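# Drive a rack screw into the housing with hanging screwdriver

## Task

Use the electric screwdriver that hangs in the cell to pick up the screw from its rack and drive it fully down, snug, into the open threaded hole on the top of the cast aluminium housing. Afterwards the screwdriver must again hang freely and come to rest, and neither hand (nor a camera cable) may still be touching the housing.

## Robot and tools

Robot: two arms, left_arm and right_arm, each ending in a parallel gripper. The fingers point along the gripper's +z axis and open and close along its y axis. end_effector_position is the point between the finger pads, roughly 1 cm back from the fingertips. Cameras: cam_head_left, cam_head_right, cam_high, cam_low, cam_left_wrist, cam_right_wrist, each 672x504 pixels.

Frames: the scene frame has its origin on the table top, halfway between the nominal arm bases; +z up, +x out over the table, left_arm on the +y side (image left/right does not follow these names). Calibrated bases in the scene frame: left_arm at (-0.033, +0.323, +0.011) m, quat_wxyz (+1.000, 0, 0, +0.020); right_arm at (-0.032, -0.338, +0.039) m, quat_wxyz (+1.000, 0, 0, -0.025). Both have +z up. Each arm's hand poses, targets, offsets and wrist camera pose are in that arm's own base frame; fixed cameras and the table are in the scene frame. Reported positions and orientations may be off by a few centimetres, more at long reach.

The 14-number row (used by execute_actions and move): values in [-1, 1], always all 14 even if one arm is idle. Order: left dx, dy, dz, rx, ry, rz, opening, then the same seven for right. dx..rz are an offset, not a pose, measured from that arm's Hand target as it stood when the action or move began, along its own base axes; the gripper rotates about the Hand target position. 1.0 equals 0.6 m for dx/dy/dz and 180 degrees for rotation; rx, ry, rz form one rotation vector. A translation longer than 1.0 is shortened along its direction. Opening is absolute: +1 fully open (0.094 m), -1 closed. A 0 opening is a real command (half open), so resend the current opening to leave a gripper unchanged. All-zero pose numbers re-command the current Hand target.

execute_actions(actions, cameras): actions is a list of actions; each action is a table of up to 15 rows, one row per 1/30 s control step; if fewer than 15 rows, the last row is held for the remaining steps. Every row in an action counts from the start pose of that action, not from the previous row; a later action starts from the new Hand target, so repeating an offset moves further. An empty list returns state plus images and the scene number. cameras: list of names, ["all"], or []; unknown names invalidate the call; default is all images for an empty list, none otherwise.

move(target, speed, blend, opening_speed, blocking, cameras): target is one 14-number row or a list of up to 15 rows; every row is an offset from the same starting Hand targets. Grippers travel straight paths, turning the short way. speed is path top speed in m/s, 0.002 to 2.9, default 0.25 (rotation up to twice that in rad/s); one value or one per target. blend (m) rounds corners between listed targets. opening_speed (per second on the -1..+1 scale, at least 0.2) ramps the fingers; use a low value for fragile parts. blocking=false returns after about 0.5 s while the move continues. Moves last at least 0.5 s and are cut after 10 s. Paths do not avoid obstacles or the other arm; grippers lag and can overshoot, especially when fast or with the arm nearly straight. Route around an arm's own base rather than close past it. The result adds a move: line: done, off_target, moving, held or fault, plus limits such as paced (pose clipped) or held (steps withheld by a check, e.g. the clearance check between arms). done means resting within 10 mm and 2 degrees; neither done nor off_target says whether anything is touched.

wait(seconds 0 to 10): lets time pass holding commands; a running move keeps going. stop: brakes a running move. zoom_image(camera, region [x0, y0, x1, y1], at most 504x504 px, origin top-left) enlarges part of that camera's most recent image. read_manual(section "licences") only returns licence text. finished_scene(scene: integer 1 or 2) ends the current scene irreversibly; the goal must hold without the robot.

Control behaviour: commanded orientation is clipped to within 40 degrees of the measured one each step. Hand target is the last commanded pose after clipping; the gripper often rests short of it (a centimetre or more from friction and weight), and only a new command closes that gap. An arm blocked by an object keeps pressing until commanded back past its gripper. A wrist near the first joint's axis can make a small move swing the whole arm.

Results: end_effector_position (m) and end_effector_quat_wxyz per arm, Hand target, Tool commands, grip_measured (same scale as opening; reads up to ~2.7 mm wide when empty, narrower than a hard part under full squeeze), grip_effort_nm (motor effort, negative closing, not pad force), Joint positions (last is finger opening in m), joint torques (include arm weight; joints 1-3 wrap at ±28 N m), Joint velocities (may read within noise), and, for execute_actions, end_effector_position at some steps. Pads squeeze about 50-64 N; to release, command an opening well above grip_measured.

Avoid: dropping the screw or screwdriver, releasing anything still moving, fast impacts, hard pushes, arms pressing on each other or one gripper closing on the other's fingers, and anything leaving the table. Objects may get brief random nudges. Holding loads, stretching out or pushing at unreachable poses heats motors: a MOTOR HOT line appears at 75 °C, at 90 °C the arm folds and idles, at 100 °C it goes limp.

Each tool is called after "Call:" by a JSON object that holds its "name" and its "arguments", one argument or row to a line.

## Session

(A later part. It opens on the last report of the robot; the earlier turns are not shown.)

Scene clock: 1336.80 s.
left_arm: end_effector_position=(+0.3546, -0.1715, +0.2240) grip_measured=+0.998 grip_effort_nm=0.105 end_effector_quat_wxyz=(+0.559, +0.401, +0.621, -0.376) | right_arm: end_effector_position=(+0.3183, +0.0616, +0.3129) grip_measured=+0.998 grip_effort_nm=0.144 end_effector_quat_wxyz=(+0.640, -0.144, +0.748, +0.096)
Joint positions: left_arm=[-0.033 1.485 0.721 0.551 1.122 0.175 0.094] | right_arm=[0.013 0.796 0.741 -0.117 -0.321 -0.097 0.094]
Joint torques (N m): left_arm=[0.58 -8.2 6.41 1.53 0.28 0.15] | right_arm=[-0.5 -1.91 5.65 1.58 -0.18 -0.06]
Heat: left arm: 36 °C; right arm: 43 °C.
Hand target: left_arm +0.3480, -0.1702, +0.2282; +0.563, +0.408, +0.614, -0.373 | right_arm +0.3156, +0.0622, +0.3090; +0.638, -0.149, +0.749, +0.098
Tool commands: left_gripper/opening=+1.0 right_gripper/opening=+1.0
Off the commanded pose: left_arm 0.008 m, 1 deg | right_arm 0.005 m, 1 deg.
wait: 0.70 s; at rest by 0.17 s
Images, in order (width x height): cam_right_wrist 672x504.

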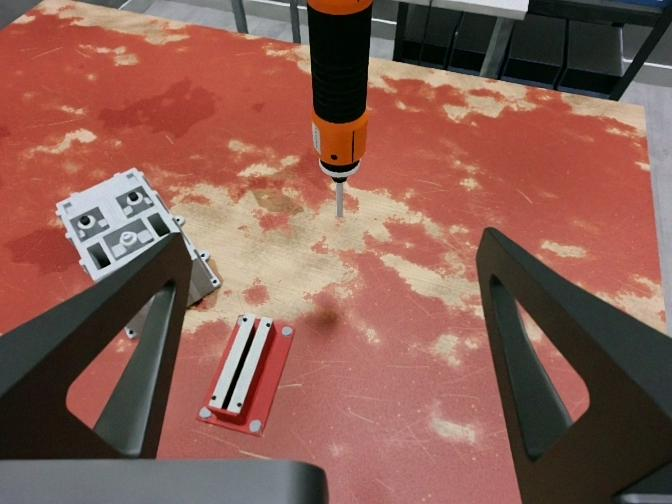

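Call:
{"name": "wait", "arguments": {
  "seconds": 10,
  "cameras": ["cam_right_wrist"]
}}

Call:
{"name": "zoom_image", "arguments": {
  "camera": "cam_right_wrist",
  "region": [290, 120, 390, 230]
}}

Call:
{"name": "wait", "arguments": {
  "seconds": 0.4,
  "cameras": ["cam_right_wrist"]
}}

Call:
{"name": "zoom_image", "arguments": {
  "camera": "cam_right_wrist",
  "region": [290, 120, 390, 230]
}}

Call:
{"name": "wait", "arguments": {
  "seconds": 0.4,
  "cameras": ["cam_right_wrist"]
}}

Call:
{"name": "zoom_image", "arguments": {
  "camera": "cam_right_wrist",
  "region": [290, 120, 390, 230]
}}

Scene clock: 1362.33 s.
left_arm: end_effector_position=(+0.3546, -0.1715, +0.2240) grip_measured=+0.998 grip_effort_nm=0.105 end_effector_quat_wxyz=(+0.559, +0.401, +0.621, -0.376) | right_arm: end_effector_position=(+0.3183, +0.0617, +0.3129) grip_measured=+0.998 grip_effort_nm=0.144 end_effector_quat_wxyz=(+0.640, -0.145, +0.748, +0.096)
Joint positions: left_arm=[-0.033 1.485 0.721 0.551 1.122 0.175 0.094] | right_arm=[0.013 0.796 0.741 -0.117 -0.322 -0.097 0.094]
Joint torques (N m): left_arm=[0.57 -8.21 6.43 1.53 0.29 0.13] | right_arm=[-0.43 -1.76 5.72 1.59 -0.16 -0.07]
Heat: left arm: 37 °C; right arm: 43 °C.
Hand target: left_arm +0.3480, -0.1702, +0.2282; +0.563, +0.408, +0.614, -0.373 | right_arm +0.3155, +0.0623, +0.3090; +0.638, -0.149, +0.749, +0.098
Tool commands: left_gripper/opening=+1.0 right_gripper/opening=+1.0
Off the commanded pose: left_arm 0.008 m, 1 deg | right_arm 0.005 m, 1 deg.
wait: 10.00 s; at rest from the start
Images, in order (width x height): cam_right_wrist 672x504.

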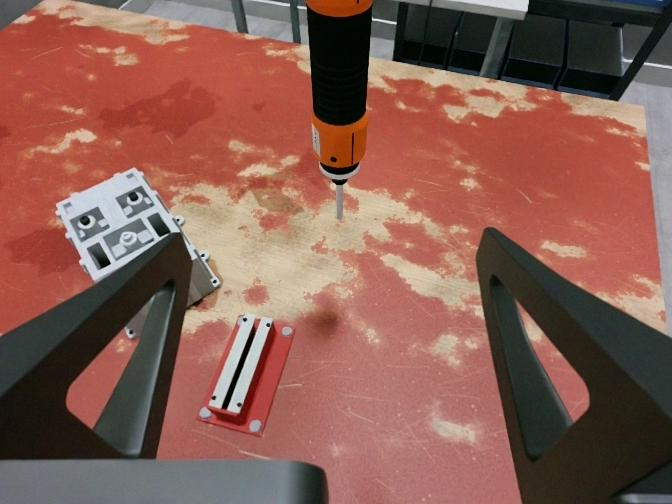

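Scaled by 4.582 from the camera's 672x504 image, which has a finer 960x720 frame.

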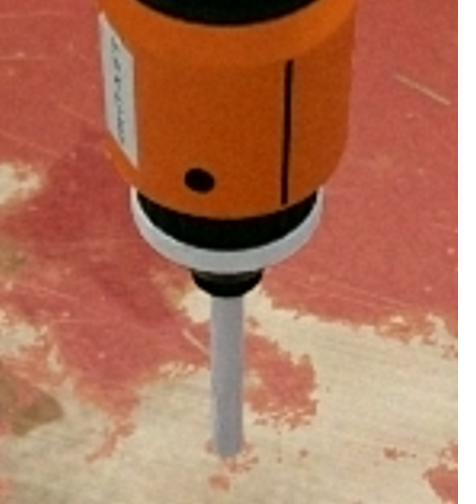

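Scene clock: 1362.73 s.
left_arm: end_effector_position=(+0.3546, -0.1715, +0.2240) grip_measured=+0.998 grip_effort_nm=0.100 end_effector_quat_wxyz=(+0.559, +0.401, +0.621, -0.376) | right_arm: end_effector_position=(+0.3183, +0.0617, +0.3129) grip_measured=+0.998 grip_effort_nm=0.139 end_effector_quat_wxyz=(+0.640, -0.145, +0.748, +0.096)
Joint positions: left_arm=[-0.033 1.485 0.721 0.551 1.122 0.175 0.094] | right_arm=[0.013 0.796 0.741 -0.117 -0.322 -0.097 0.094]
Joint torques (N m): left_arm=[0.55 -8.18 6.38 1.55 0.28 0.14] | right_arm=[-0.57 -1.84 5.67 1.6 -0.14 -0.06]
Heat: left arm: 37 °C; right arm: 43 °C.
Hand target: left_arm +0.3480, -0.1702, +0.2282; +0.563, +0.408, +0.614, -0.373 | right_arm +0.3155, +0.0623, +0.3090; +0.638, -0.149, +0.749, +0.098
Tool commands: left_gripper/opening=+1.0 right_gripper/opening=+1.0
Off the commanded pose: left_arm 0.008 m, 1 deg | right_arm 0.005 m, 1 deg.
wait: 0.40 s; at rest by 0.17 s
Images, in order (width x height): cam_right_wrist 672x504.

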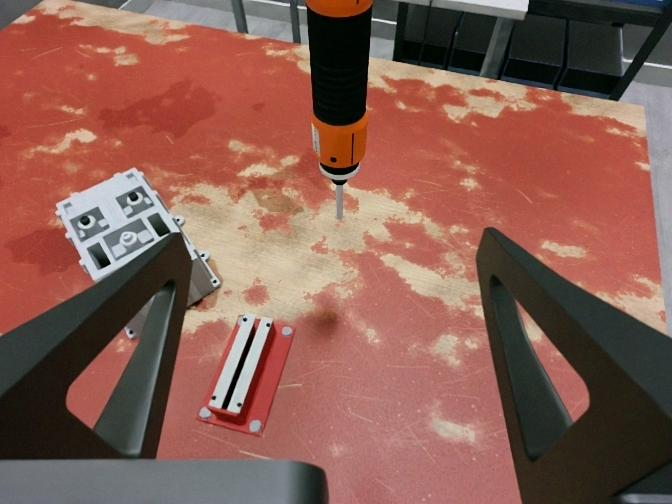

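Scaled by 4.582 from the camera's 672x504 image, which has a finer 960x720 frame.

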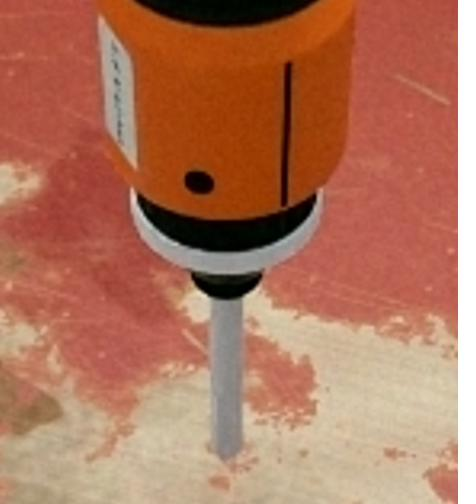

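Scene clock: 1363.13 s.
left_arm: end_effector_position=(+0.3546, -0.1715, +0.2240) grip_measured=+0.998 grip_effort_nm=0.100 end_effector_quat_wxyz=(+0.559, +0.401, +0.621, -0.376) | right_arm: end_effector_position=(+0.3183, +0.0617, +0.3129) grip_measured=+0.998 grip_effort_nm=0.144 end_effector_quat_wxyz=(+0.640, -0.145, +0.748, +0.096)
Joint positions: left_arm=[-0.033 1.485 0.721 0.551 1.122 0.175 0.094] | right_arm=[0.013 0.796 0.741 -0.117 -0.322 -0.097 0.094]
Joint torques (N m): left_arm=[0.58 -8.23 6.41 1.53 0.28 0.15] | right_arm=[-0.51 -1.78 5.75 1.59 -0.17 -0.08]
Heat: left arm: 37 °C; right arm: 43 °C.
Hand target: left_arm +0.3480, -0.1702, +0.2282; +0.563, +0.408, +0.614, -0.373 | right_arm +0.3155, +0.0623, +0.3090; +0.638, -0.149, +0.749, +0.098
Tool commands: left_gripper/opening=+1.0 right_gripper/opening=+1.0
Off the commanded pose: left_arm 0.008 m, 1 deg | right_arm 0.005 m, 1 deg.
wait: 0.40 s; at rest by 0.17 s
Images, in order (width x height): cam_right_wrist 672x504.

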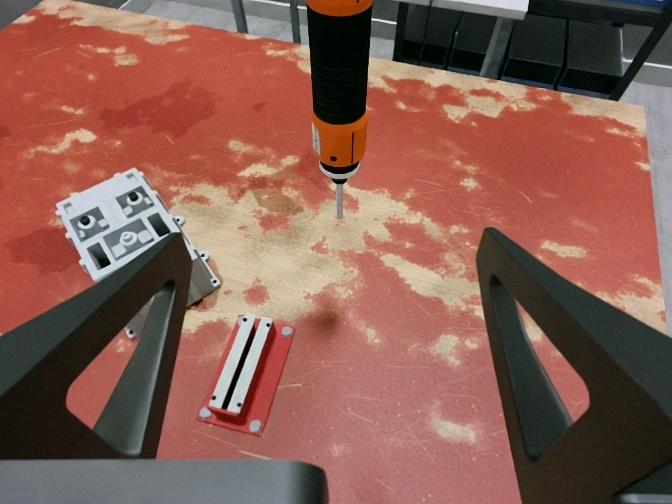

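Scaled by 4.582 from the camera's 672x504 image, which has a finer 960x720 frame.

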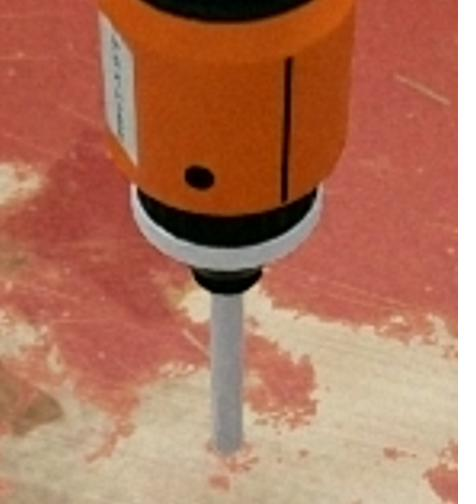

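Call:
{"name": "finished_scene", "arguments": {
  "scene": 2
}}

The scene is finished: the task was done.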